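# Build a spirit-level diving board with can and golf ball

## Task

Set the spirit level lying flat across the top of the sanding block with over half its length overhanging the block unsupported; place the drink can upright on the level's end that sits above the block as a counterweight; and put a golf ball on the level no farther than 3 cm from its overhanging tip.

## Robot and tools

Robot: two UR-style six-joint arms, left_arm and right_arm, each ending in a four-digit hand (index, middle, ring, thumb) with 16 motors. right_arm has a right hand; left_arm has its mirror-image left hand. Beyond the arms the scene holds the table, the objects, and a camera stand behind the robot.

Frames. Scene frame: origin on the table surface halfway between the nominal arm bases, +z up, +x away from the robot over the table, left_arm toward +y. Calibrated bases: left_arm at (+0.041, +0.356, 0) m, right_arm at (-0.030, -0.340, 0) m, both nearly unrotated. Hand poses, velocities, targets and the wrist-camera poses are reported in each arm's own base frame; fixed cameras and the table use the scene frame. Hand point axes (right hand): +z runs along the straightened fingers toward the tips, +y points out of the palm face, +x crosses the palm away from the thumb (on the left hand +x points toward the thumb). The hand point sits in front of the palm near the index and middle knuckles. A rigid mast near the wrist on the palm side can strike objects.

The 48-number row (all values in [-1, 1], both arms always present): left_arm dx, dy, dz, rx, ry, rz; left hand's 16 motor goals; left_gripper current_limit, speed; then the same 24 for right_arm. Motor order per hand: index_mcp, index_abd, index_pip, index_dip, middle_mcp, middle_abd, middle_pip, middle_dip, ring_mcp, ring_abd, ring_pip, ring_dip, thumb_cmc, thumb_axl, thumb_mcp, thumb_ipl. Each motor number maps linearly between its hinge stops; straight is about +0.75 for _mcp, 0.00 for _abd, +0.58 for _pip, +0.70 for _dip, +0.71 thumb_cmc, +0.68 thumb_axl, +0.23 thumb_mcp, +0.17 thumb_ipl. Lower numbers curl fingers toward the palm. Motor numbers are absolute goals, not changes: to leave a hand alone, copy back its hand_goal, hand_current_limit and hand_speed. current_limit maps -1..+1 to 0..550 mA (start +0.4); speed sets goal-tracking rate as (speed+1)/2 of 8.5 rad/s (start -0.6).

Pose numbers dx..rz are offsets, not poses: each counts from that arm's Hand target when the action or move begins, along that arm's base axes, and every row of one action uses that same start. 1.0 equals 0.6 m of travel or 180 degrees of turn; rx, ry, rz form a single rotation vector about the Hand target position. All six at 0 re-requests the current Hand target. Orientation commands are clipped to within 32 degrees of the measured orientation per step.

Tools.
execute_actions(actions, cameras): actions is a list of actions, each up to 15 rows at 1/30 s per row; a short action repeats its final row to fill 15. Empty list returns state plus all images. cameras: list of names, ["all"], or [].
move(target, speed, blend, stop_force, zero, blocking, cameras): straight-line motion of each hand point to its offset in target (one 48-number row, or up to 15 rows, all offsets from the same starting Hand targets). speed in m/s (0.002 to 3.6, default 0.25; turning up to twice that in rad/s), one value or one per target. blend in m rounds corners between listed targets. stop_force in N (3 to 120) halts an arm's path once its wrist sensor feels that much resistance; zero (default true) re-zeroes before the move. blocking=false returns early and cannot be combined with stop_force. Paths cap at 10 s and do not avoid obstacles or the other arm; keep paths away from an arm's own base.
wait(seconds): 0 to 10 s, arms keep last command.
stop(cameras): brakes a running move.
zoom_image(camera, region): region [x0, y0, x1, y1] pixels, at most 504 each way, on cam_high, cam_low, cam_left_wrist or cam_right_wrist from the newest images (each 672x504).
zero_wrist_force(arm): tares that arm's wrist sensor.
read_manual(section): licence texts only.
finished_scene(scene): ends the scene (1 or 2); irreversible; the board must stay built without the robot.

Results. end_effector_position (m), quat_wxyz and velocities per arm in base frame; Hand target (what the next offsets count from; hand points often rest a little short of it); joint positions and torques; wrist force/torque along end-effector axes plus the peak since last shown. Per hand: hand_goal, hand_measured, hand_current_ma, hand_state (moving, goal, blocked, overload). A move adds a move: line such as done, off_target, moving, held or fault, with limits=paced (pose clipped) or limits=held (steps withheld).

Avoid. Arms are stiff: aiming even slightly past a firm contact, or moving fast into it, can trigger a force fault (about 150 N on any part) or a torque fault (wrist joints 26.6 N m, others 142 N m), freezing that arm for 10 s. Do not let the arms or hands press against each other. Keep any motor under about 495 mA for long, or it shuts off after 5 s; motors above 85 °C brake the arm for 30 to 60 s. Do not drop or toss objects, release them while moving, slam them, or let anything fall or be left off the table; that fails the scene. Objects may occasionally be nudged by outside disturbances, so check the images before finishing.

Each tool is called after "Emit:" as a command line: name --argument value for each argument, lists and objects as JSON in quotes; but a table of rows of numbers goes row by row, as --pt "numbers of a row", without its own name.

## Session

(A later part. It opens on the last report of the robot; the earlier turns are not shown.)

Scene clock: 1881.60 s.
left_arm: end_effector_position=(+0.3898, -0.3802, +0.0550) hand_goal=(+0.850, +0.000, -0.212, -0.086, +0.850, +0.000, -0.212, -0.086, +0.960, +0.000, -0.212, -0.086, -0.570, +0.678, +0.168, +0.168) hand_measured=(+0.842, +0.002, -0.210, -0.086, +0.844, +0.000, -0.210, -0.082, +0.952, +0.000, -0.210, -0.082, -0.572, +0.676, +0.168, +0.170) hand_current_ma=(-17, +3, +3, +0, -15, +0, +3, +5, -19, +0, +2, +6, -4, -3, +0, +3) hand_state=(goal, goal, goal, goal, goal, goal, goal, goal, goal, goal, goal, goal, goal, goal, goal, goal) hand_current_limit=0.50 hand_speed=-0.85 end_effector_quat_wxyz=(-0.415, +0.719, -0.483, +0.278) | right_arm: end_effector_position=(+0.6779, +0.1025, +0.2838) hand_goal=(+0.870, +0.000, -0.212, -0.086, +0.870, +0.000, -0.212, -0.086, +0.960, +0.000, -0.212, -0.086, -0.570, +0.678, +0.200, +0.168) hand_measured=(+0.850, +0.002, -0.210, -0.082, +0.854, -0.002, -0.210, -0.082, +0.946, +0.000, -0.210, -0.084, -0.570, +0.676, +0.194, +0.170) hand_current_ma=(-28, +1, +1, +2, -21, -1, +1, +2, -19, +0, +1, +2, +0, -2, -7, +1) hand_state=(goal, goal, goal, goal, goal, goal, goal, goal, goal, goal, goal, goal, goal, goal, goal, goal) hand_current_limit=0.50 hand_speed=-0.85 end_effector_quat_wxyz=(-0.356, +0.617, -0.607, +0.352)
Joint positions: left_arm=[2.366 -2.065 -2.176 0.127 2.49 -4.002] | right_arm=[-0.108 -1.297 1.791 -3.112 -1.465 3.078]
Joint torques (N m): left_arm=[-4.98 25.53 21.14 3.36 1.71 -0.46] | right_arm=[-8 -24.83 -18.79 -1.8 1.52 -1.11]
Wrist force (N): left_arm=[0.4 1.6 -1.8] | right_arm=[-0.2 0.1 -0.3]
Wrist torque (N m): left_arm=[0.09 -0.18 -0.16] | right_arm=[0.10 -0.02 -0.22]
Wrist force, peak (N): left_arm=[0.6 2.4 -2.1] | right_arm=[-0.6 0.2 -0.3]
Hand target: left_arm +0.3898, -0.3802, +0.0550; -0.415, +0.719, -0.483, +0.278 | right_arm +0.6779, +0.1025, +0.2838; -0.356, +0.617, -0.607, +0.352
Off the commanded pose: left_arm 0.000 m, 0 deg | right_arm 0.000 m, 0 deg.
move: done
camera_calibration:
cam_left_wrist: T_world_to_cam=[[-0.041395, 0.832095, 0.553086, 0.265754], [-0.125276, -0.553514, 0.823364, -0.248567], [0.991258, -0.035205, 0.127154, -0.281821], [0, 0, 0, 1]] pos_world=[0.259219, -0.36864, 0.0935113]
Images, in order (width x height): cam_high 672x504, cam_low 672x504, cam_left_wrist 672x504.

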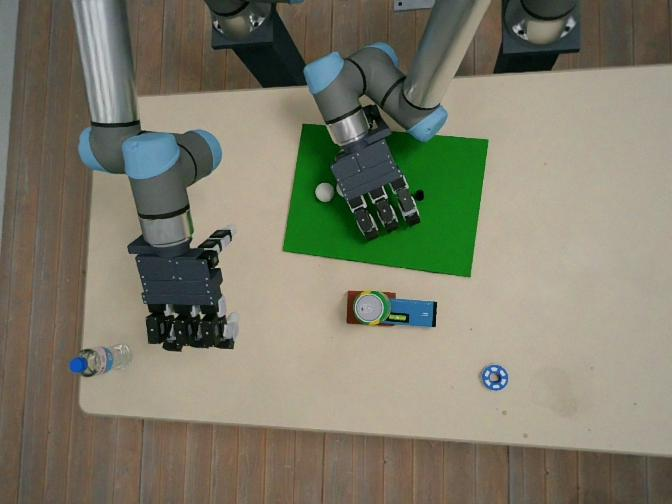

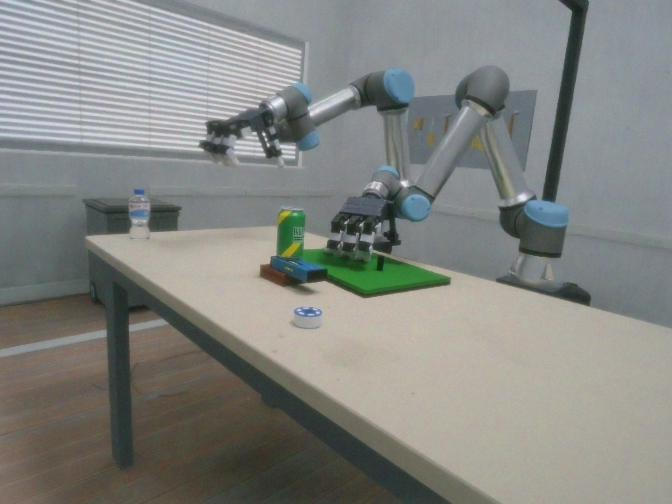

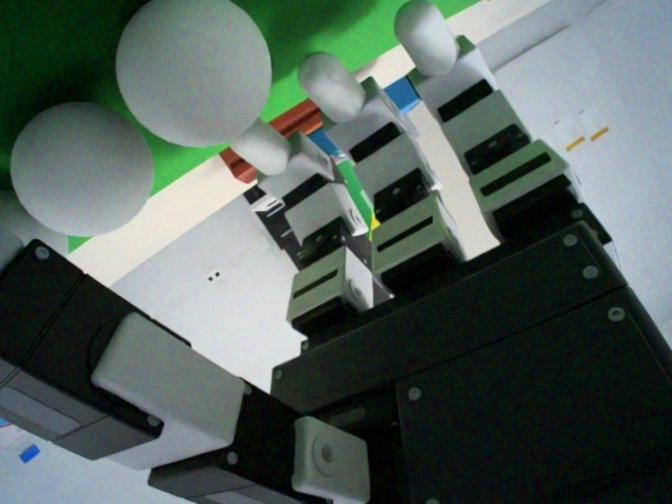

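Emit:
move --target '[0.0087,0.0098,-0.0017,0,0,0,0.85,0,-0.212,-0.087,0.85,0,-0.212,-0.087,0.959,0,-0.212,-0.087,-0.571,0.678,0.1685,0.168,0.5,-0.85,0,0,0,0,0,0,0.87,0,-0.212,-0.087,0.87,0,-0.212,-0.087,0.959,0,-0.212,-0.087,-0.571,0.678,0.2,0.168,0.5,-0.85]' --speed 0.05

Emit:
move --target '[0,0,0,0,0,0,0.28,0,-0.212,-0.087,0.28,0,-0.212,-0.087,0.959,0,-0.212,-0.087,-0.571,0.678,-0.281,0.168,0.2,-0.88,0,0,0,0,0,0,0.87,0,-0.212,-0.087,0.87,0,-0.212,-0.087,0.959,0,-0.212,-0.087,-0.571,0.678,0.2,0.168,0.5,-0.85]' --speed 0.05 --cameras '["cam_left_wrist"]'

Emit:
wait --seconds 1 --cameras '["cam_left_wrist","cam_high"]'

Scene clock: 1910.43 s.
left_arm: end_effector_position=(+0.3951, -0.3742, +0.0540) hand_goal=(+0.850, +0.000, -0.212, -0.086, +0.850, +0.000, -0.212, -0.086, +0.960, +0.000, -0.212, -0.086, -0.570, +0.678, +0.168, +0.168) hand_measured=(+0.842, +0.002, -0.210, -0.086, +0.844, +0.000, -0.210, -0.082, +0.952, +0.000, -0.210, -0.082, -0.572, +0.676, +0.168, +0.170) hand_current_ma=(-17, +3, +3, +0, -15, +0, +3, +5, -19, +0, +2, +6, -4, -3, +0, +3) hand_state=(goal, goal, goal, goal, goal, goal, goal, goal, goal, goal, goal, goal, goal, goal, goal, goal) hand_current_limit=0.50 hand_speed=-0.85 end_effector_quat_wxyz=(-0.415, +0.719, -0.483, +0.278) | right_arm: end_effector_position=(+0.6779, +0.1025, +0.2838) hand_goal=(+0.870, +0.000, -0.212, -0.086, +0.870, +0.000, -0.212, -0.086, +0.960, +0.000, -0.212, -0.086, -0.570, +0.678, +0.200, +0.168) hand_measured=(+0.850, +0.002, -0.210, -0.082, +0.854, -0.002, -0.210, -0.082, +0.946, +0.000, -0.210, -0.084, -0.570, +0.676, +0.194, +0.170) hand_current_ma=(-28, +1, +1, +2, -21, -1, +1, +2, -19, +0, +1, +2, +0, -2, -7, +1) hand_state=(goal, goal, goal, goal, goal, goal, goal, goal, goal, goal, goal, goal, goal, goal, goal, goal) hand_current_limit=0.50 hand_speed=-0.85 end_effector_quat_wxyz=(-0.356, +0.617, -0.607, +0.352)
Joint positions: left_arm=[2.384 -2.069 -2.181 0.155 2.48 -3.979] | right_arm=[-0.108 -1.297 1.791 -3.112 -1.465 3.078]
Joint torques (N m): left_arm=[-12.25 31.31 8.65 0.11 1.8 -1.11] | right_arm=[-8.05 -24 -18.99 -1.9 1.61 -1.14]
Wrist force (N): left_arm=[0.6 1.7 -2.0] | right_arm=[-0.2 0.1 0.0]
Wrist torque (N m): left_arm=[0.13 -0.23 -0.15] | right_arm=[0.07 -0.03 -0.23]
Wrist force, peak (N): left_arm=[0.6 2.2 -2.3] | right_arm=[-0.6 0.1 -0.3]
Hand target: left_arm +0.3950, -0.3743, +0.0540; -0.415, +0.719, -0.483, +0.278 | right_arm +0.6779, +0.1025, +0.2838; -0.356, +0.617, -0.607, +0.352
Off the commanded pose: left_arm 0.000 m, 0 deg | right_arm 0.000 m, 0 deg.
move: done

Scene clock: 1912.10 s.
left_arm: end_effector_position=(+0.3950, -0.3743, +0.0540) hand_goal=(+0.280, +0.000, -0.212, -0.086, +0.280, +0.000, -0.212, -0.086, +0.960, +0.000, -0.212, -0.086, -0.570, +0.678, -0.280, +0.168) hand_measured=(+0.288, +0.002, -0.210, -0.086, +0.350, -0.010, -0.192, -0.082, +0.952, +0.000, -0.210, -0.082, -0.532, +0.696, -0.206, +0.186) hand_current_ma=(+21, +3, +3, +0, +260, -16, +49, +6, -19, +0, +2, +6, +120, +54, +330, +61) hand_state=(goal, goal, goal, goal, blocked, goal, goal, goal, goal, goal, goal, goal, blocked, goal, blocked, goal) hand_current_limit=0.20 hand_speed=-0.88 end_effector_quat_wxyz=(-0.415, +0.719, -0.483, +0.278) | right_arm: end_effector_position=(+0.6779, +0.1025, +0.2838) hand_goal=(+0.870, +0.000, -0.212, -0.086, +0.870, +0.000, -0.212, -0.086, +0.960, +0.000, -0.212, -0.086, -0.570, +0.678, +0.200, +0.168) hand_measured=(+0.850, +0.002, -0.210, -0.082, +0.854, -0.002, -0.210, -0.082, +0.946, +0.000, -0.210, -0.084, -0.570, +0.676, +0.194, +0.170) hand_current_ma=(-28, +1, +1, +2, -21, -1, +1, +2, -19, +0, +1, +2, +0, -2, -7, +1) hand_state=(goal, goal, goal, goal, goal, goal, goal, goal, goal, goal, goal, goal, goal, goal, goal, goal) hand_current_limit=0.50 hand_speed=-0.85 end_effector_quat_wxyz=(-0.356, +0.617, -0.607, +0.352)
Joint positions: left_arm=[2.384 -2.069 -2.181 0.155 2.48 -3.979] | right_arm=[-0.108 -1.297 1.791 -3.112 -1.465 3.078]
Joint torques (N m): left_arm=[-13.89 42.23 18.87 0.2 1.62 -1.78] | right_arm=[-7.92 -24.23 -18.87 -1.87 1.55 -1.12]
Wrist force (N): left_arm=[0.5 2.3 -1.8] | right_arm=[-0.2 -0.1 0.0]
Wrist torque (N m): left_arm=[0.18 -0.21 -0.14] | right_arm=[0.03 -0.04 -0.23]
Wrist force, peak (N): left_arm=[0.7 2.2 -2.2] | right_arm=[-0.5 0.3 -0.2]
Hand target: left_arm +0.3950, -0.3743, +0.0540; -0.415, +0.719, -0.483, +0.278 | right_arm +0.6779, +0.1025, +0.2838; -0.356, +0.617, -0.607, +0.352
Off the commanded pose: left_arm 0.000 m, 0 deg | right_arm 0.000 m, 0 deg.
move: done
camera_calibration:
cam_left_wrist: T_world_to_cam=[[-0.041467, 0.832144, 0.553007, 0.26174], [-0.125224, -0.553447, 0.823417, -0.243876], [0.991262, -0.0351049, 0.127154, -0.286609], [0, 0, 0, 1]] pos_world=[0.264419, -0.362839, 0.0925113]
Images, in order (width x height): cam_left_wrist 672x504.

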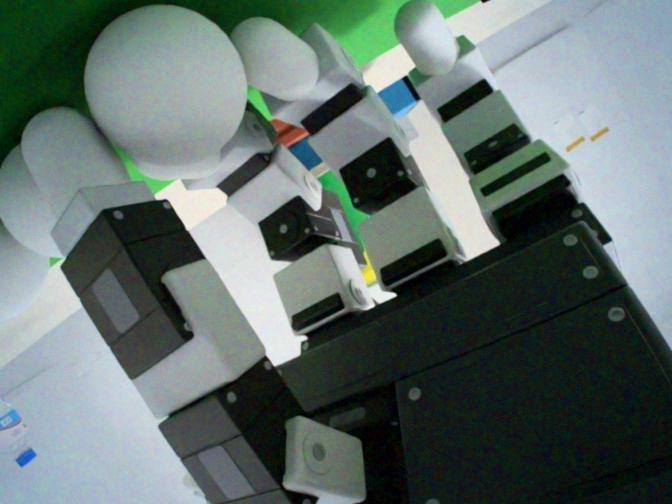

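Scene clock: 1913.10 s.
left_arm: end_effector_position=(+0.3950, -0.3743, +0.0540) hand_goal=(+0.280, +0.000, -0.212, -0.086, +0.280, +0.000, -0.212, -0.086, +0.960, +0.000, -0.212, -0.086, -0.570, +0.678, -0.280, +0.168) hand_measured=(+0.288, +0.002, -0.210, -0.086, +0.350, -0.010, -0.192, -0.082, +0.952, +0.000, -0.210, -0.082, -0.532, +0.696, -0.206, +0.186) hand_current_ma=(+21, +3, +3, +0, +260, -16, +49, +6, -19, +0, +2, +6, +120, +54, +330, +61) hand_state=(goal, goal, goal, goal, blocked, goal, goal, goal, goal, goal, goal, goal, blocked, goal, blocked, goal) hand_current_limit=0.20 hand_speed=-0.88 end_effector_quat_wxyz=(-0.415, +0.719, -0.483, +0.278) | right_arm: end_effector_position=(+0.6779, +0.1025, +0.2838) hand_goal=(+0.870, +0.000, -0.212, -0.086, +0.870, +0.000, -0.212, -0.086, +0.960, +0.000, -0.212, -0.086, -0.570, +0.678, +0.200, +0.168) hand_measured=(+0.850, +0.002, -0.210, -0.082, +0.854, -0.002, -0.210, -0.082, +0.946, +0.000, -0.210, -0.084, -0.570, +0.676, +0.194, +0.170) hand_current_ma=(-28, +1, +1, +2, -21, -1, +1, +2, -19, +0, +1, +2, +0, -2, -7, +1) hand_state=(goal, goal, goal, goal, goal, goal, goal, goal, goal, goal, goal, goal, goal, goal, goal, goal) hand_current_limit=0.50 hand_speed=-0.85 end_effector_quat_wxyz=(-0.356, +0.617, -0.607, +0.352)
Joint positions: left_arm=[2.384 -2.069 -2.181 0.155 2.48 -3.979] | right_arm=[-0.108 -1.297 1.791 -3.112 -1.465 3.078]
Joint torques (N m): left_arm=[-12.6 42.06 19.27 0.65 0.92 -1.7] | right_arm=[-7.89 -24.79 -19.03 -1.92 1.57 -1.13]
Wrist force (N): left_arm=[0.4 2.5 -1.9] | right_arm=[-0.1 0.1 -0.3]
Wrist torque (N m): left_arm=[0.23 -0.20 -0.16] | right_arm=[0.10 -0.04 -0.22]
Wrist force, peak (N): left_arm=[0.6 2.7 -1.7] | right_arm=[-0.6 -0.1 0.0]
Hand target: left_arm +0.3950, -0.3743, +0.0540; -0.415, +0.719, -0.483, +0.278 | right_arm +0.6779, +0.1025, +0.2838; -0.356, +0.617, -0.607, +0.352
Off the commanded pose: left_arm 0.000 m, 0 deg | right_arm 0.000 m, 0 deg.
wait: 1.00 s; at rest by 0.17 s
camera_calibration:
cam_left_wrist: T_world_to_cam=[[-0.041467, 0.832144, 0.553007, 0.26174], [-0.125224, -0.553447, 0.823417, -0.243876], [0.991262, -0.0351049, 0.127154, -0.286609], [0, 0, 0, 1]] pos_world=[0.264419, -0.362839, 0.0925113]
Images, in order (width x height): cam_high 672x504, cam_left_wrist 672x504.

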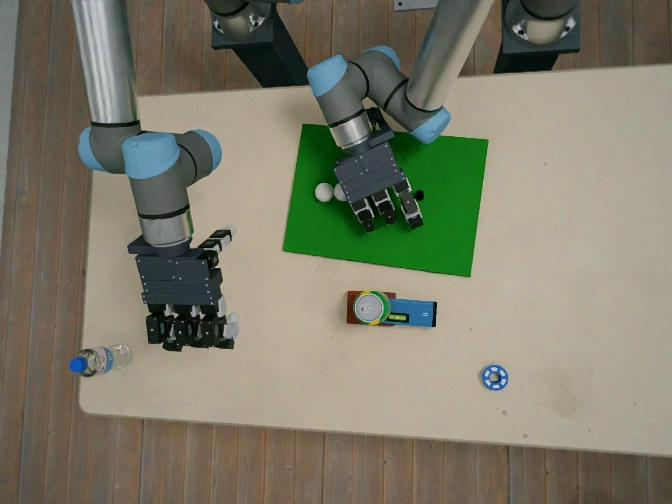

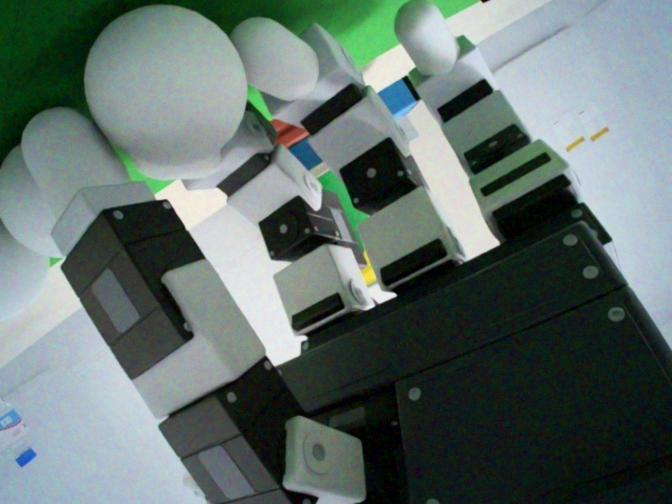

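Emit:
move --target '[0,0,0,0,0,0,0.19,0,-0.212,-0.087,0.28,0,-0.212,-0.087,0.959,0,-0.212,-0.087,-0.571,0.678,-0.281,0.168,0.2,-0.9,0,0,0,0,0,0,0.87,0,-0.212,-0.087,0.87,0,-0.212,-0.087,0.959,0,-0.212,-0.087,-0.571,0.678,0.2,0.168,0.5,-0.85]' --speed 0.05

Emit:
move --target '[0,0,0.0833,0,0,0,0.19,0,-0.212,-0.087,0.28,0,-0.212,-0.087,0.959,0,-0.212,-0.087,-0.571,0.678,-0.281,0.168,0.2,-0.9,0,0,0,0,0,0,0.87,0,-0.212,-0.087,0.87,0,-0.212,-0.087,0.959,0,-0.212,-0.087,-0.571,0.678,0.2,0.168,0.5,-0.85]' --speed 0.05 --cameras '["cam_left_wrist","cam_high","cam_low"]'

Emit:
zoom_image --camera "cam_low" --region '[300, 180, 400, 280]'

Scene clock: 1931.13 s.
left_arm: end_effector_position=(+0.3950, -0.3743, +0.0540) hand_goal=(+0.190, +0.000, -0.212, -0.086, +0.280, +0.000, -0.212, -0.086, +0.960, +0.000, -0.212, -0.086, -0.570, +0.678, -0.280, +0.168) hand_measured=(+0.266, +0.002, -0.198, -0.086, +0.340, -0.010, -0.192, -0.082, +0.952, +0.000, -0.210, -0.082, -0.532, +0.696, -0.206, +0.196) hand_current_ma=(+288, +3, +34, +0, +215, -16, +49, +6, -19, +0, +2, +6, +120, +54, +330, +112) hand_state=(blocked, goal, goal, goal, blocked, goal, goal, goal, goal, goal, goal, goal, blocked, goal, blocked, blocked) hand_current_limit=0.20 hand_speed=-0.90 end_effector_quat_wxyz=(-0.415, +0.719, -0.483, +0.278) | right_arm: end_effector_position=(+0.6779, +0.1025, +0.2838) hand_goal=(+0.870, +0.000, -0.212, -0.086, +0.870, +0.000, -0.212, -0.086, +0.960, +0.000, -0.212, -0.086, -0.570, +0.678, +0.200, +0.168) hand_measured=(+0.850, +0.002, -0.210, -0.082, +0.854, -0.002, -0.210, -0.082, +0.946, +0.000, -0.210, -0.084, -0.570, +0.676, +0.194, +0.170) hand_current_ma=(-28, +1, +1, +2, -21, -1, +1, +2, -19, +0, +1, +2, +0, -2, -7, +1) hand_state=(goal, goal, goal, goal, goal, goal, goal, goal, goal, goal, goal, goal, goal, goal, goal, goal) hand_current_limit=0.50 hand_speed=-0.85 end_effector_quat_wxyz=(-0.356, +0.617, -0.607, +0.352)
Joint positions: left_arm=[2.384 -2.069 -2.181 0.155 2.48 -3.979] | right_arm=[-0.108 -1.297 1.791 -3.112 -1.465 3.078]
Joint torques (N m): left_arm=[-10.18 41.86 18.77 2.08 -0.26 -1.39] | right_arm=[-7.13 -24.57 -18.64 -2.09 1.54 -1.2]
Wrist force (N): left_arm=[0.3 2.4 -2.0] | right_arm=[0.0 0.0 0.0]
Wrist torque (N m): left_arm=[0.23 -0.19 -0.16] | right_arm=[0.06 -0.06 -0.22]
Wrist force, peak (N): left_arm=[0.6 2.8 -1.6] | right_arm=[-0.3 -0.1 -0.7]
Hand target: left_arm +0.3950, -0.3743, +0.0540; -0.415, +0.719, -0.483, +0.278 | right_arm +0.6779, +0.1025, +0.2838; -0.356, +0.617, -0.607, +0.352
Off the commanded pose: left_arm 0.000 m, 0 deg | right_arm 0.000 m, 0 deg.
move: done

Scene clock: 1932.47 s.
left_arm: end_effector_position=(+0.3951, -0.3743, +0.1040) hand_goal=(+0.190, +0.000, -0.212, -0.086, +0.280, +0.000, -0.212, -0.086, +0.960, +0.000, -0.212, -0.086, -0.570, +0.678, -0.280, +0.168) hand_measured=(+0.266, +0.002, -0.198, -0.086, +0.340, -0.010, -0.192, -0.082, +0.952, +0.000, -0.210, -0.082, -0.532, +0.696, -0.206, +0.196) hand_current_ma=(+287, +3, +34, +0, +215, -16, +49, +6, -19, +0, +2, +6, +120, +54, +330, +113) hand_state=(blocked, goal, goal, goal, blocked, goal, goal, goal, goal, goal, goal, goal, blocked, goal, blocked, blocked) hand_current_limit=0.20 hand_speed=-0.90 end_effector_quat_wxyz=(-0.415, +0.719, -0.483, +0.278) | right_arm: end_effector_position=(+0.6779, +0.1025, +0.2838) hand_goal=(+0.870, +0.000, -0.212, -0.086, +0.870, +0.000, -0.212, -0.086, +0.960, +0.000, -0.212, -0.086, -0.570, +0.678, +0.200, +0.168) hand_measured=(+0.850, +0.002, -0.210, -0.082, +0.854, -0.002, -0.210, -0.082, +0.946, +0.000, -0.210, -0.084, -0.570, +0.676, +0.194, +0.170) hand_current_ma=(-28, +1, +1, +2, -21, -1, +1, +2, -19, +0, +1, +2, +0, -2, -7, +1) hand_state=(goal, goal, goal, goal, goal, goal, goal, goal, goal, goal, goal, goal, goal, goal, goal, goal) hand_current_limit=0.50 hand_speed=-0.85 end_effector_quat_wxyz=(-0.356, +0.617, -0.607, +0.352)
Joint positions: left_arm=[2.384 -1.946 -2.163 0.014 2.48 -3.979] | right_arm=[-0.108 -1.297 1.791 -3.112 -1.465 3.078]
Joint torques (N m): left_arm=[-6.09 22.51 10.12 5.68 0.1 -1.56] | right_arm=[-7.44 -24.83 -18.6 -2.16 1.48 -1.15]
Wrist force (N): left_arm=[0.5 2.6 -1.7] | right_arm=[-0.4 0.1 -0.1]
Wrist torque (N m): left_arm=[0.22 -0.19 -0.16] | right_arm=[0.08 0.00 -0.24]
Wrist force, peak (N): left_arm=[0.4 3.1 -1.5] | right_arm=[-0.2 0.6 0.0]
Hand target: left_arm +0.3950, -0.3743, +0.1040; -0.415, +0.719, -0.483, +0.278 | right_arm +0.6779, +0.1025, +0.2838; -0.356, +0.617, -0.607, +0.352
Off the commanded pose: left_arm 0.000 m, 0 deg | right_arm 0.000 m, 0 deg.
move: done
camera_calibration:
cam_left_wrist: T_world_to_cam=[[-0.041432, 0.832176, 0.552962, 0.234098], [-0.125362, -0.553393, 0.823432, -0.284993], [0.991246, -0.0352041, 0.127252, -0.293012], [0, 0, 0, 1]] pos_world=[0.264418, -0.36284, 0.142511]
Images, in order (width x height): cam_high 672x504, cam_low 672x504, cam_left_wrist 672x504.

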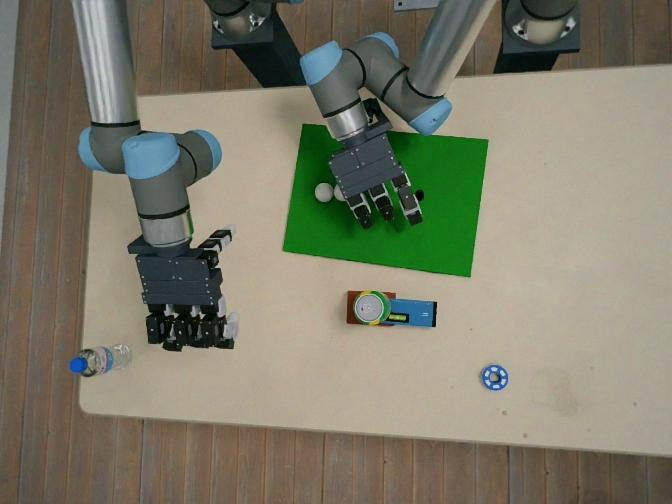

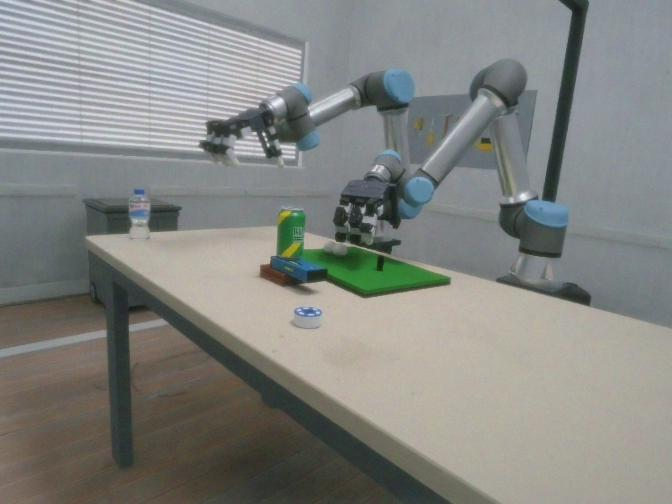

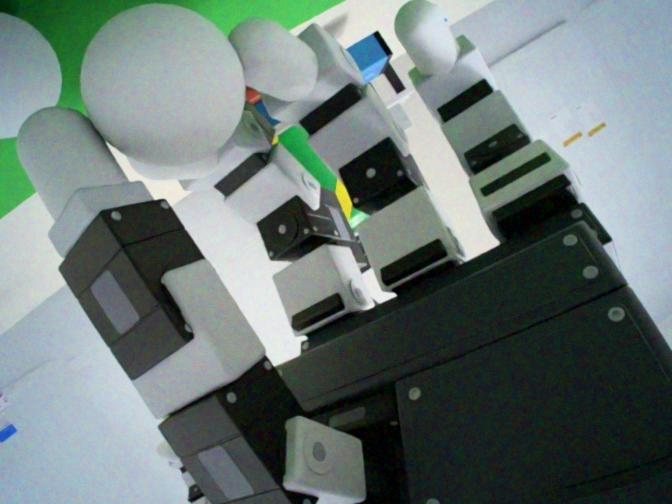

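Scaled by 5.040 from the camera's 672x504 image, which has a finer 960x720 frame.

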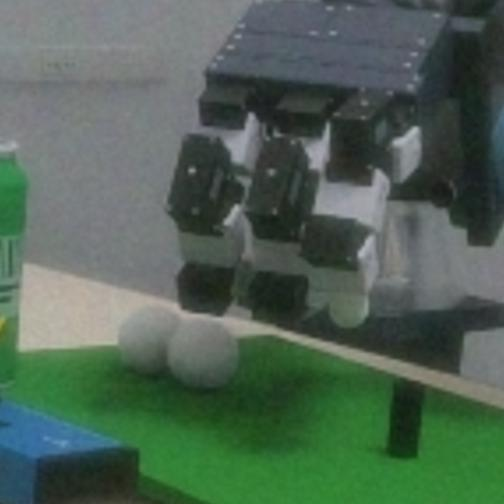

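Emit:
move --pt "0.08 0.05 0.3 0 0 -0.03 0.19 0 -0.212 -0.087 0.28 0 -0.212 -0.087 0.959 0 -0.212 -0.087 -0.571 0.678 -0.281 0.168 0.2 -0.9 0 0 0 0 0 0 0.87 0 -0.212 -0.087 0.87 0 -0.212 -0.087 0.959 0 -0.212 -0.087 -0.571 0.678 0.2 0.168 0.5 -0.85" --pt "0.4712 0.1958 0.3 0 0 -0.1406 0.19 0 -0.212 -0.087 0.28 0 -0.212 -0.087 0.959 0 -0.212 -0.087 -0.571 0.678 -0.281 0.168 0.2 -0.9 0 0 0 0 0 0 0.87 0 -0.212 -0.087 0.87 0 -0.212 -0.087 0.959 0 -0.212 -0.087 -0.571 0.678 0.2 0.168 0.5 -0.85" --pt "0.4712 0.1958 0.0433 0 0 -0.1406 0.19 0 -0.212 -0.087 0.28 0 -0.212 -0.087 0.959 0 -0.212 -0.087 -0.571 0.678 -0.281 0.168 0.2 -0.9 0 0 0 0 0 0 0.87 0 -0.212 -0.087 0.87 0 -0.212 -0.087 0.959 0 -0.212 -0.087 -0.571 0.678 0.2 0.168 0.5 -0.85" --speed '[0.2,0.25,0.12]' --blend '[0.04,0.02,0]' --cameras '["cam_left_wrist","cam_low","cam_high"]'

Emit:
zoom_image --camera "cam_low" --region '[250, 180, 370, 300]'

Scene clock: 1978.57 s.
left_arm: end_effector_position=(+0.6777, -0.2568, +0.1299) hand_goal=(+0.190, +0.000, -0.212, -0.086, +0.280, +0.000, -0.212, -0.086, +0.960, +0.000, -0.212, -0.086, -0.570, +0.678, -0.280, +0.168) hand_measured=(+0.264, +0.002, -0.198, -0.086, +0.338, -0.010, -0.192, -0.082, +0.952, +0.000, -0.210, -0.082, -0.532, +0.696, -0.206, +0.196) hand_current_ma=(+284, +3, +36, +0, +211, -16, +49, +6, -20, +0, +2, +6, +120, +54, +330, +115) hand_state=(blocked, goal, goal, goal, blocked, goal, goal, goal, goal, goal, goal, goal, blocked, goal, blocked, blocked) hand_current_limit=0.20 hand_speed=-0.90 end_effector_quat_wxyz=(-0.344, +0.596, -0.629, +0.362) | right_arm: end_effector_position=(+0.6779, +0.1025, +0.2838) hand_goal=(+0.870, +0.000, -0.212, -0.086, +0.870, +0.000, -0.212, -0.086, +0.960, +0.000, -0.212, -0.086, -0.570, +0.678, +0.200, +0.168) hand_measured=(+0.850, +0.002, -0.210, -0.082, +0.854, -0.002, -0.210, -0.082, +0.946, +0.000, -0.210, -0.084, -0.570, +0.676, +0.194, +0.170) hand_current_ma=(-28, +1, +1, +2, -21, -1, +1, +2, -19, +0, +1, +2, +0, -2, -7, +1) hand_state=(goal, goal, goal, goal, goal, goal, goal, goal, goal, goal, goal, goal, goal, goal, goal, goal) hand_current_limit=0.50 hand_speed=-0.85 end_effector_quat_wxyz=(-0.356, +0.617, -0.607, +0.352)
Joint positions: left_arm=[2.97 -2.154 -1.8 0.285 1.674 -3.201] | right_arm=[-0.108 -1.297 1.791 -3.112 -1.465 3.078]
Joint torques (N m): left_arm=[-14.11 42.15 26.68 1.53 -1.21 0.6] | right_arm=[-6.81 -24.49 -19.17 -2.33 1.34 -1.2]
Wrist force (N): left_arm=[0.4 2.4 -1.8] | right_arm=[-0.4 0.0 -0.2]
Wrist torque (N m): left_arm=[0.19 -0.19 -0.03] | right_arm=[0.07 0.00 -0.25]
Wrist force, peak (N): left_arm=[0.4 4.6 -1.5] | right_arm=[-0.7 0.5 -0.3]
Hand target: left_arm +0.6778, -0.2568, +0.1299; -0.344, +0.596, -0.629, +0.362 | right_arm +0.6779, +0.1025, +0.2838; -0.356, +0.617, -0.607, +0.352
Off the commanded pose: left_arm 0.000 m, 0 deg | right_arm 0.000 m, 0 deg.
move: done
camera_calibration:
cam_left_wrist: T_world_to_cam=[[0.318321, 0.769993, 0.552975, -0.126144], [-0.349724, -0.446788, 0.823452, -0.0263545], [0.881116, -0.455511, 0.127063, -0.605644], [0, 0, 0, 1]] pos_world=[0.56458, -0.190523, 0.168411]
Images, in order (width x height): cam_high 672x504, cam_low 672x504, cam_left_wrist 672x504.

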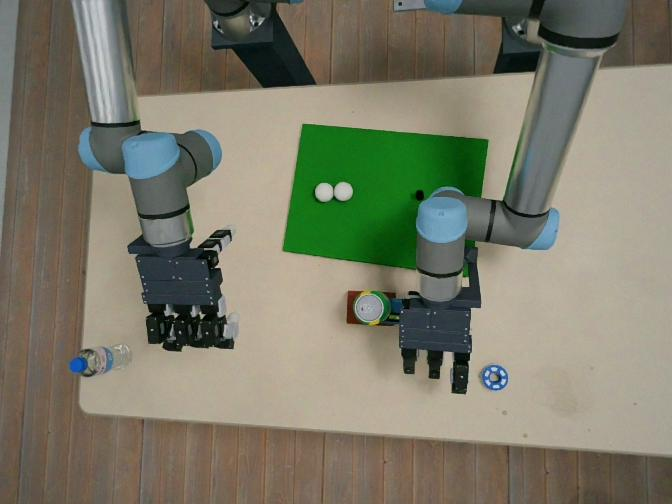

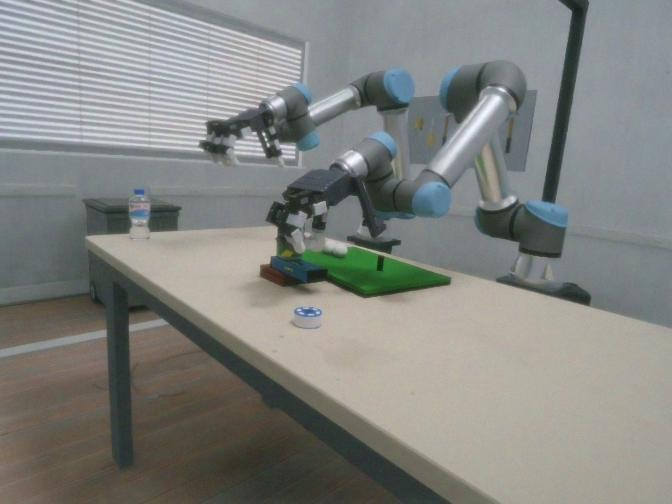

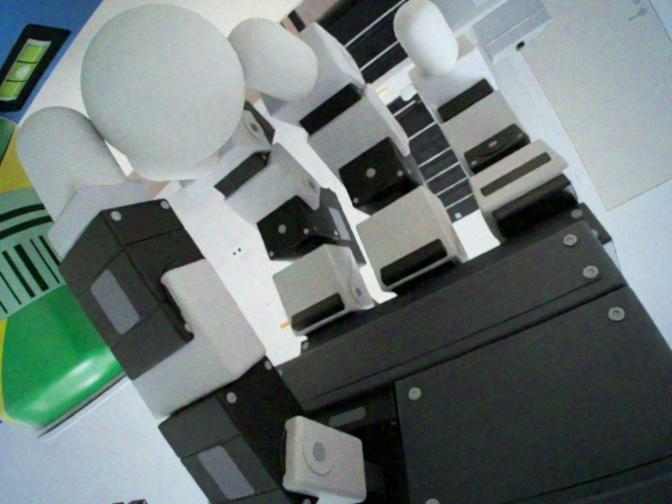

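Scaled by 4.200 from the camera's 672x504 image, which has a finer 960x720 frame.

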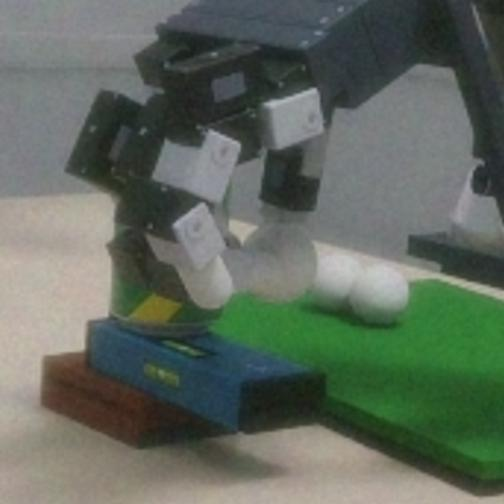

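Emit:
move --target '[0.005,-0.0083,-0.0517,0,0,0,0.19,0,-0.212,-0.087,0.28,0,-0.212,-0.087,0.959,0,-0.212,-0.087,-0.571,0.678,-0.281,0.168,0.2,-0.9,0,0,0,0,0,0,0.87,0,-0.212,-0.087,0.87,0,-0.212,-0.087,0.959,0,-0.212,-0.087,-0.571,0.678,0.2,0.168,0.5,-0.85]' --speed 0.06 --cameras '["cam_low"]'

Emit:
zoom_image --camera "cam_low" --region '[260, 200, 360, 300]'

Scene clock: 2001.30 s.
left_arm: end_effector_position=(+0.6808, -0.2619, +0.0989) hand_goal=(+0.190, +0.000, -0.212, -0.086, +0.280, +0.000, -0.212, -0.086, +0.960, +0.000, -0.212, -0.086, -0.570, +0.678, -0.280, +0.168) hand_measured=(+0.264, +0.002, -0.198, -0.086, +0.338, -0.010, -0.192, -0.082, +0.952, +0.000, -0.210, -0.082, -0.532, +0.696, -0.206, +0.196) hand_current_ma=(+284, +3, +36, +0, +211, -16, +49, +6, -20, +0, +2, +6, +120, +54, +330, +115) hand_state=(blocked, goal, goal, goal, blocked, goal, goal, goal, goal, goal, goal, goal, blocked, goal, blocked, blocked) hand_current_limit=0.20 hand_speed=-0.90 end_effector_quat_wxyz=(-0.344, +0.596, -0.628, +0.362) end_effector_velocity=(-0.001, +0.000, +0.001) end_effector_angular_velocity=(+0.002, +0.003, +0.001) | right_arm: end_effector_position=(+0.6779, +0.1025, +0.2838) hand_goal=(+0.870, +0.000, -0.212, -0.086, +0.870, +0.000, -0.212, -0.086, +0.960, +0.000, -0.212, -0.086, -0.570, +0.678, +0.200, +0.168) hand_measured=(+0.850, +0.002, -0.210, -0.082, +0.854, -0.002, -0.210, -0.082, +0.946, +0.000, -0.210, -0.084, -0.570, +0.676, +0.194, +0.170) hand_current_ma=(-28, +1, +1, +2, -21, -1, +1, +2, -19, +0, +1, +2, +0, -2, -7, +1) hand_state=(goal, goal, goal, goal, goal, goal, goal, goal, goal, goal, goal, goal, goal, goal, goal, goal) hand_current_limit=0.50 hand_speed=-0.85 end_effector_quat_wxyz=(-0.356, +0.617, -0.607, +0.352)
Joint positions: left_arm=[2.962 -2.218 -1.795 0.344 1.681 -3.205] | right_arm=[-0.108 -1.297 1.791 -3.112 -1.465 3.078]
Joint velocities: left_arm=[0 0.004 -0.001 -0.006 0.001 0] | right_arm=[within noise]
Joint torques (N m): left_arm=[-2.62 52.81 19.47 0.26 -0.65 -0.92] | right_arm=[-6.92 -24.38 -18.89 -2.6 1.2 -1.08]
Wrist force (N): left_arm=[0.4 2.3 -2.0] | right_arm=[-0.2 0.1 -0.2]
Wrist torque (N m): left_arm=[0.21 -0.21 -0.04] | right_arm=[0.09 -0.02 -0.23]
Wrist force, peak (N): left_arm=[0.5 2.7 -2.0] | right_arm=[-0.3 0.1 -0.6]
Hand target: left_arm +0.6808, -0.2618, +0.0989; -0.344, +0.596, -0.629, +0.362 | right_arm +0.6779, +0.1025, +0.2838; -0.356, +0.617, -0.607, +0.352
Off the commanded pose: left_arm 0.000 m, 0 deg | right_arm 0.000 m, 0 deg.
move: done
Images, in order (width x height): cam_low 672x504.

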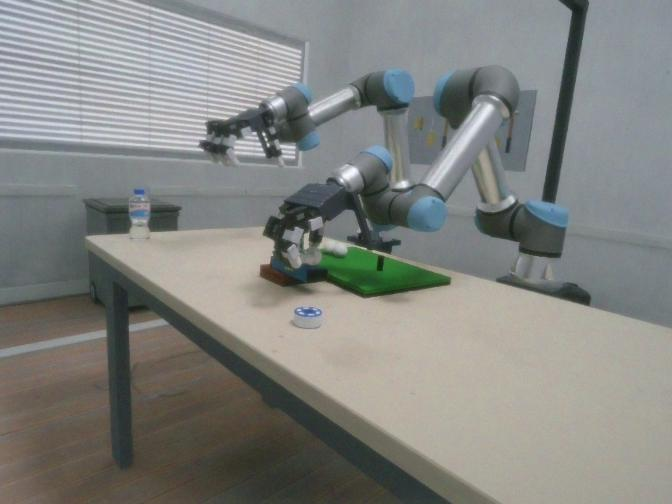

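Scaled by 5.040 from the camera's 672x504 image, which has a finer 960x720 frame.

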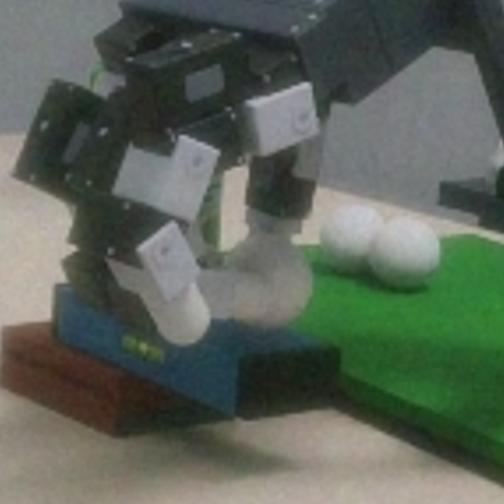

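Emit:
move --target '[0,0,-0.025,0,0,0,0.19,0,-0.212,-0.087,0.28,0,-0.212,-0.087,0.959,0,-0.212,-0.087,-0.571,0.678,-0.281,0.168,0.2,-0.9,0,0,0,0,0,0,0.87,0,-0.212,-0.087,0.87,0,-0.212,-0.087,0.959,0,-0.212,-0.087,-0.571,0.678,0.2,0.168,0.5,-0.85]' --speed 0.008 --stop_force 3 --cameras '["cam_low","cam_high","cam_left_wrist"]'

Emit:
zoom_image --camera "cam_low" --region '[260, 200, 360, 300]'

Emit:
zoom_image --camera "cam_high" --region '[340, 260, 480, 360]'

Scene clock: 2023.33 s.
left_arm: end_effector_position=(+0.6807, -0.2618, +0.0839) hand_goal=(+0.190, +0.000, -0.212, -0.086, +0.280, +0.000, -0.212, -0.086, +0.960, +0.000, -0.212, -0.086, -0.570, +0.678, -0.280, +0.168) hand_measured=(+0.262, +0.002, -0.194, -0.082, +0.338, -0.010, -0.194, -0.088, +0.952, +0.000, -0.210, -0.082, -0.532, +0.696, -0.206, +0.196) hand_current_ma=(+274, +4, +48, +7, +210, -21, +47, -5, -20, +0, +2, +6, +120, +54, +330, +115) hand_state=(blocked, goal, goal, goal, blocked, goal, goal, goal, goal, goal, goal, goal, blocked, goal, blocked, blocked) hand_current_limit=0.20 hand_speed=-0.90 end_effector_quat_wxyz=(-0.344, +0.596, -0.629, +0.362) | right_arm: end_effector_position=(+0.6779, +0.1025, +0.2838) hand_goal=(+0.870, +0.000, -0.212, -0.086, +0.870, +0.000, -0.212, -0.086, +0.960, +0.000, -0.212, -0.086, -0.570, +0.678, +0.200, +0.168) hand_measured=(+0.850, +0.002, -0.210, -0.082, +0.854, -0.002, -0.210, -0.082, +0.946, +0.000, -0.210, -0.084, -0.570, +0.676, +0.194, +0.170) hand_current_ma=(-28, +1, +1, +2, -21, -1, +1, +2, -19, +0, +1, +2, +0, -2, -7, +1) hand_state=(goal, goal, goal, goal, goal, goal, goal, goal, goal, goal, goal, goal, goal, goal, goal, goal) hand_current_limit=0.50 hand_speed=-0.85 end_effector_quat_wxyz=(-0.356, +0.617, -0.607, +0.352)
Joint positions: left_arm=[2.962 -2.246 -1.798 0.375 1.681 -3.205] | right_arm=[-0.108 -1.297 1.791 -3.112 -1.465 3.078]
Joint torques (N m): left_arm=[9.33 51.52 11.31 -0.13 -1.51 0.2] | right_arm=[-6.57 -25.13 -18.58 -2.78 1.21 -1.1]
Wrist force (N): left_arm=[-0.3 1.1 -2.6] | right_arm=[-0.1 0.0 0.0]
Wrist torque (N m): left_arm=[0.14 -0.18 -0.01] | right_arm=[0.06 -0.05 -0.22]
Wrist force, peak (N): left_arm=[0.6 2.5 -2.1] | right_arm=[-0.6 0.0 -0.3]
Hand target: left_arm +0.6808, -0.2618, +0.0839; -0.344, +0.596, -0.629, +0.362 | right_arm +0.6779, +0.1025, +0.2838; -0.356, +0.617, -0.607, +0.352
Off the commanded pose: left_arm 0.000 m, 0 deg | right_arm 0.000 m, 0 deg.
move: done
camera_calibration:
cam_left_wrist: T_world_to_cam=[[0.318242, 0.76998, 0.55304, -0.0977775], [-0.349825, -0.446817, 0.823394, 0.0103979], [0.881104, -0.455506, 0.127162, -0.604725], [0, 0, 0, 1]] pos_world=[0.56758, -0.195523, 0.122411]
Images, in order (width x height): cam_high 672x504, cam_low 672x504, cam_left_wrist 672x504.

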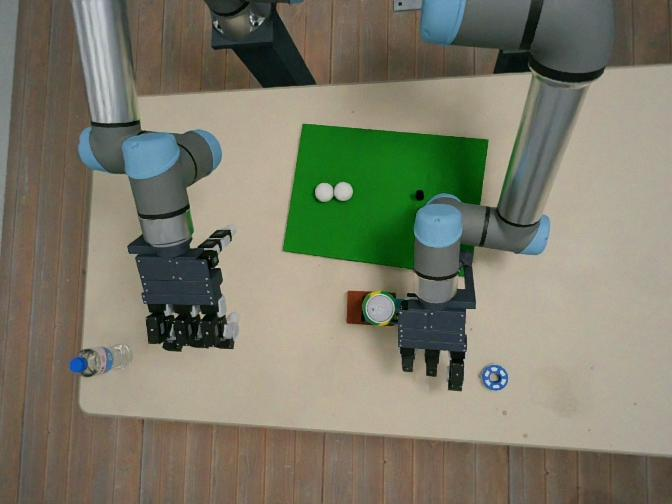

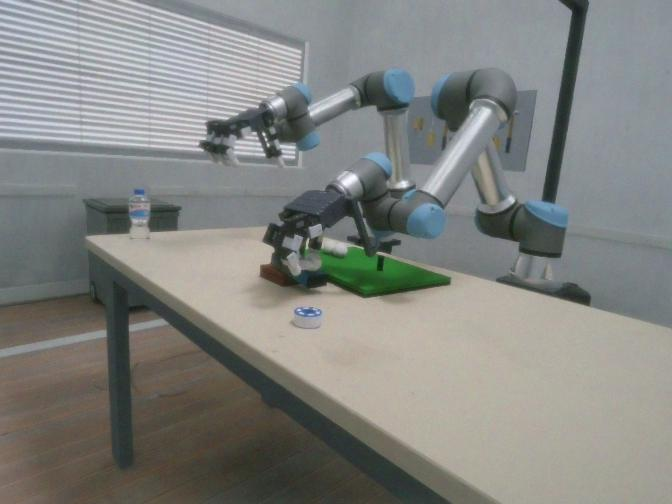

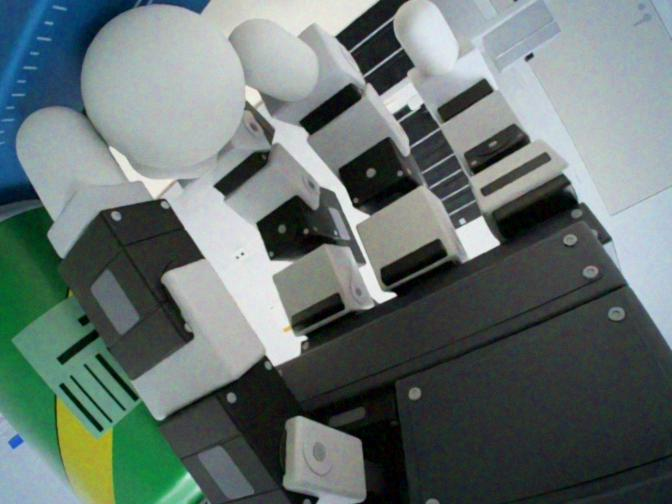

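Scaled by 5.040 from the camera's 672x504 image, which has a finer 960x720 frame.

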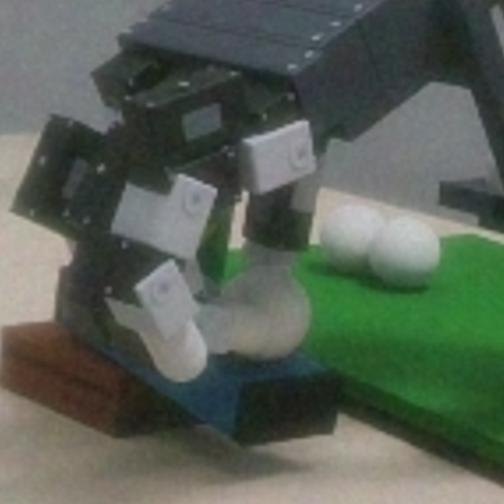

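Scaled by 3.600 from the camera's 672x504 image, which has a finer 960x720 frame.

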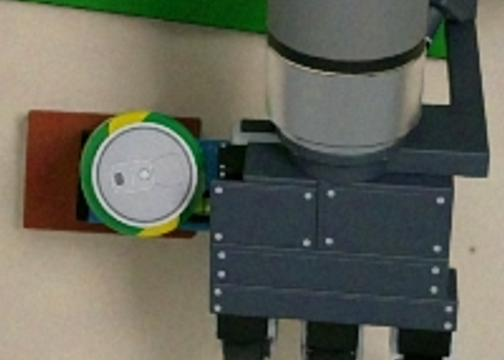

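Emit:
move --target '[0,0,0.0158,0,0,0,0.19,0,-0.212,-0.087,0.28,0,-0.212,-0.087,0.959,0,-0.212,-0.087,-0.571,0.678,-0.281,0.168,0.2,-0.9,0,0,0,0,0,0,0.87,0,-0.212,-0.087,0.87,0,-0.212,-0.087,0.959,0,-0.212,-0.087,-0.571,0.678,0.2,0.168,0.5,-0.85]' --speed 0.01 --cameras '["cam_low","cam_high"]'

Emit:
zoom_image --camera "cam_low" --region '[240, 190, 360, 300]'

Emit:
zoom_image --camera "cam_high" --region '[340, 260, 480, 360]'

Scene clock: 2036.87 s.
left_arm: end_effector_position=(+0.6807, -0.2618, +0.0935) hand_goal=(+0.190, +0.000, -0.212, -0.086, +0.280, +0.000, -0.212, -0.086, +0.960, +0.000, -0.212, -0.086, -0.570, +0.678, -0.280, +0.168) hand_measured=(+0.262, +0.004, -0.194, -0.084, +0.338, -0.010, -0.194, -0.084, +0.952, +0.000, -0.210, -0.082, -0.532, +0.696, -0.206, +0.196) hand_current_ma=(+273, +5, +48, +3, +208, -21, +47, +5, -20, +0, +2, +6, +120, +54, +330, +116) hand_state=(blocked, goal, goal, goal, blocked, goal, goal, goal, goal, goal, goal, goal, blocked, goal, blocked, blocked) hand_current_limit=0.20 hand_speed=-0.90 end_effector_quat_wxyz=(-0.344, +0.596, -0.629, +0.362) | right_arm: end_effector_position=(+0.6779, +0.1025, +0.2838) hand_goal=(+0.870, +0.000, -0.212, -0.086, +0.870, +0.000, -0.212, -0.086, +0.960, +0.000, -0.212, -0.086, -0.570, +0.678, +0.200, +0.168) hand_measured=(+0.850, +0.002, -0.210, -0.082, +0.854, -0.002, -0.210, -0.082, +0.946, +0.000, -0.210, -0.084, -0.570, +0.676, +0.194, +0.170) hand_current_ma=(-28, +1, +1, +2, -21, -1, +1, +2, -19, +0, +1, +2, +0, -2, -7, +1) hand_state=(goal, goal, goal, goal, goal, goal, goal, goal, goal, goal, goal, goal, goal, goal, goal, goal) hand_current_limit=0.50 hand_speed=-0.85 end_effector_quat_wxyz=(-0.356, +0.617, -0.607, +0.352)
Joint positions: left_arm=[2.962 -2.228 -1.797 0.355 1.681 -3.205] | right_arm=[-0.108 -1.297 1.791 -3.112 -1.465 3.078]
Joint torques (N m): left_arm=[2.57 41.38 24.9 1.85 -1.31 0.21] | right_arm=[-6.65 -24.62 -18.31 -2.91 1.13 -1.11]
Wrist force (N): left_arm=[0.3 2.4 -1.5] | right_arm=[-0.1 0.2 -0.2]
Wrist torque (N m): left_arm=[0.18 -0.18 -0.04] | right_arm=[0.09 -0.05 -0.21]
Wrist force, peak (N): left_arm=[1.3 0.8 -2.7] | right_arm=[-0.4 0.2 -0.4]
Hand target: left_arm +0.6808, -0.2618, +0.0934; -0.344, +0.596, -0.629, +0.362 | right_arm +0.6779, +0.1025, +0.2838; -0.356, +0.617, -0.607, +0.352
Off the commanded pose: left_arm 0.000 m, 0 deg | right_arm 0.000 m, 0 deg.
move: done
Images, in order (width x height): cam_high 672x504, cam_low 672x504.

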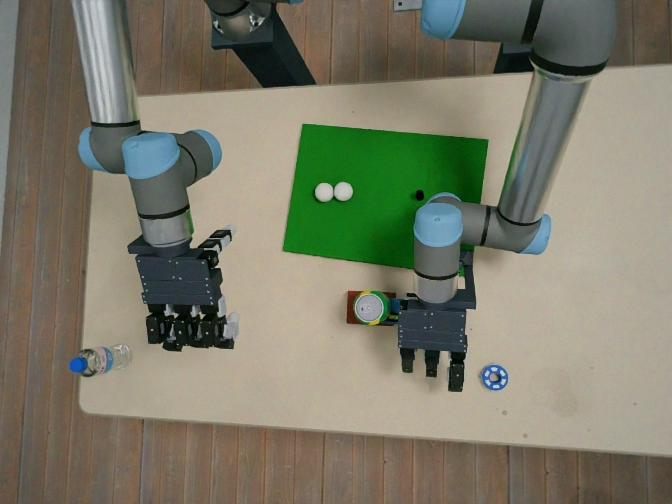

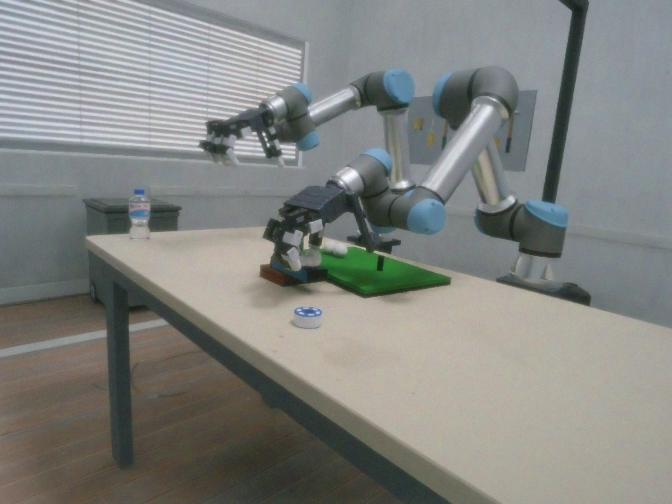

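Scaled by 4.200 from the camera's 672x504 image, which has a finer 960x720 frame.

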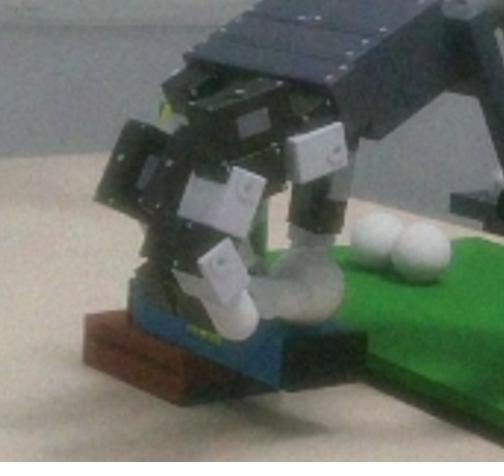

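Scaled by 3.600 from the camera's 672x504 image, which has a finer 960x720 frame.

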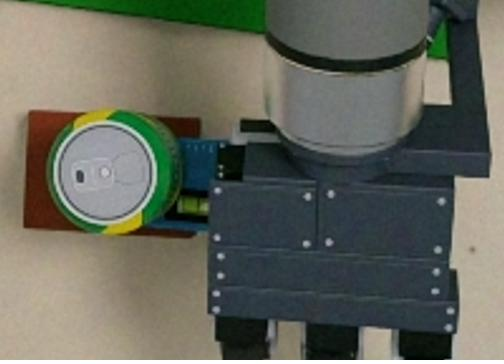

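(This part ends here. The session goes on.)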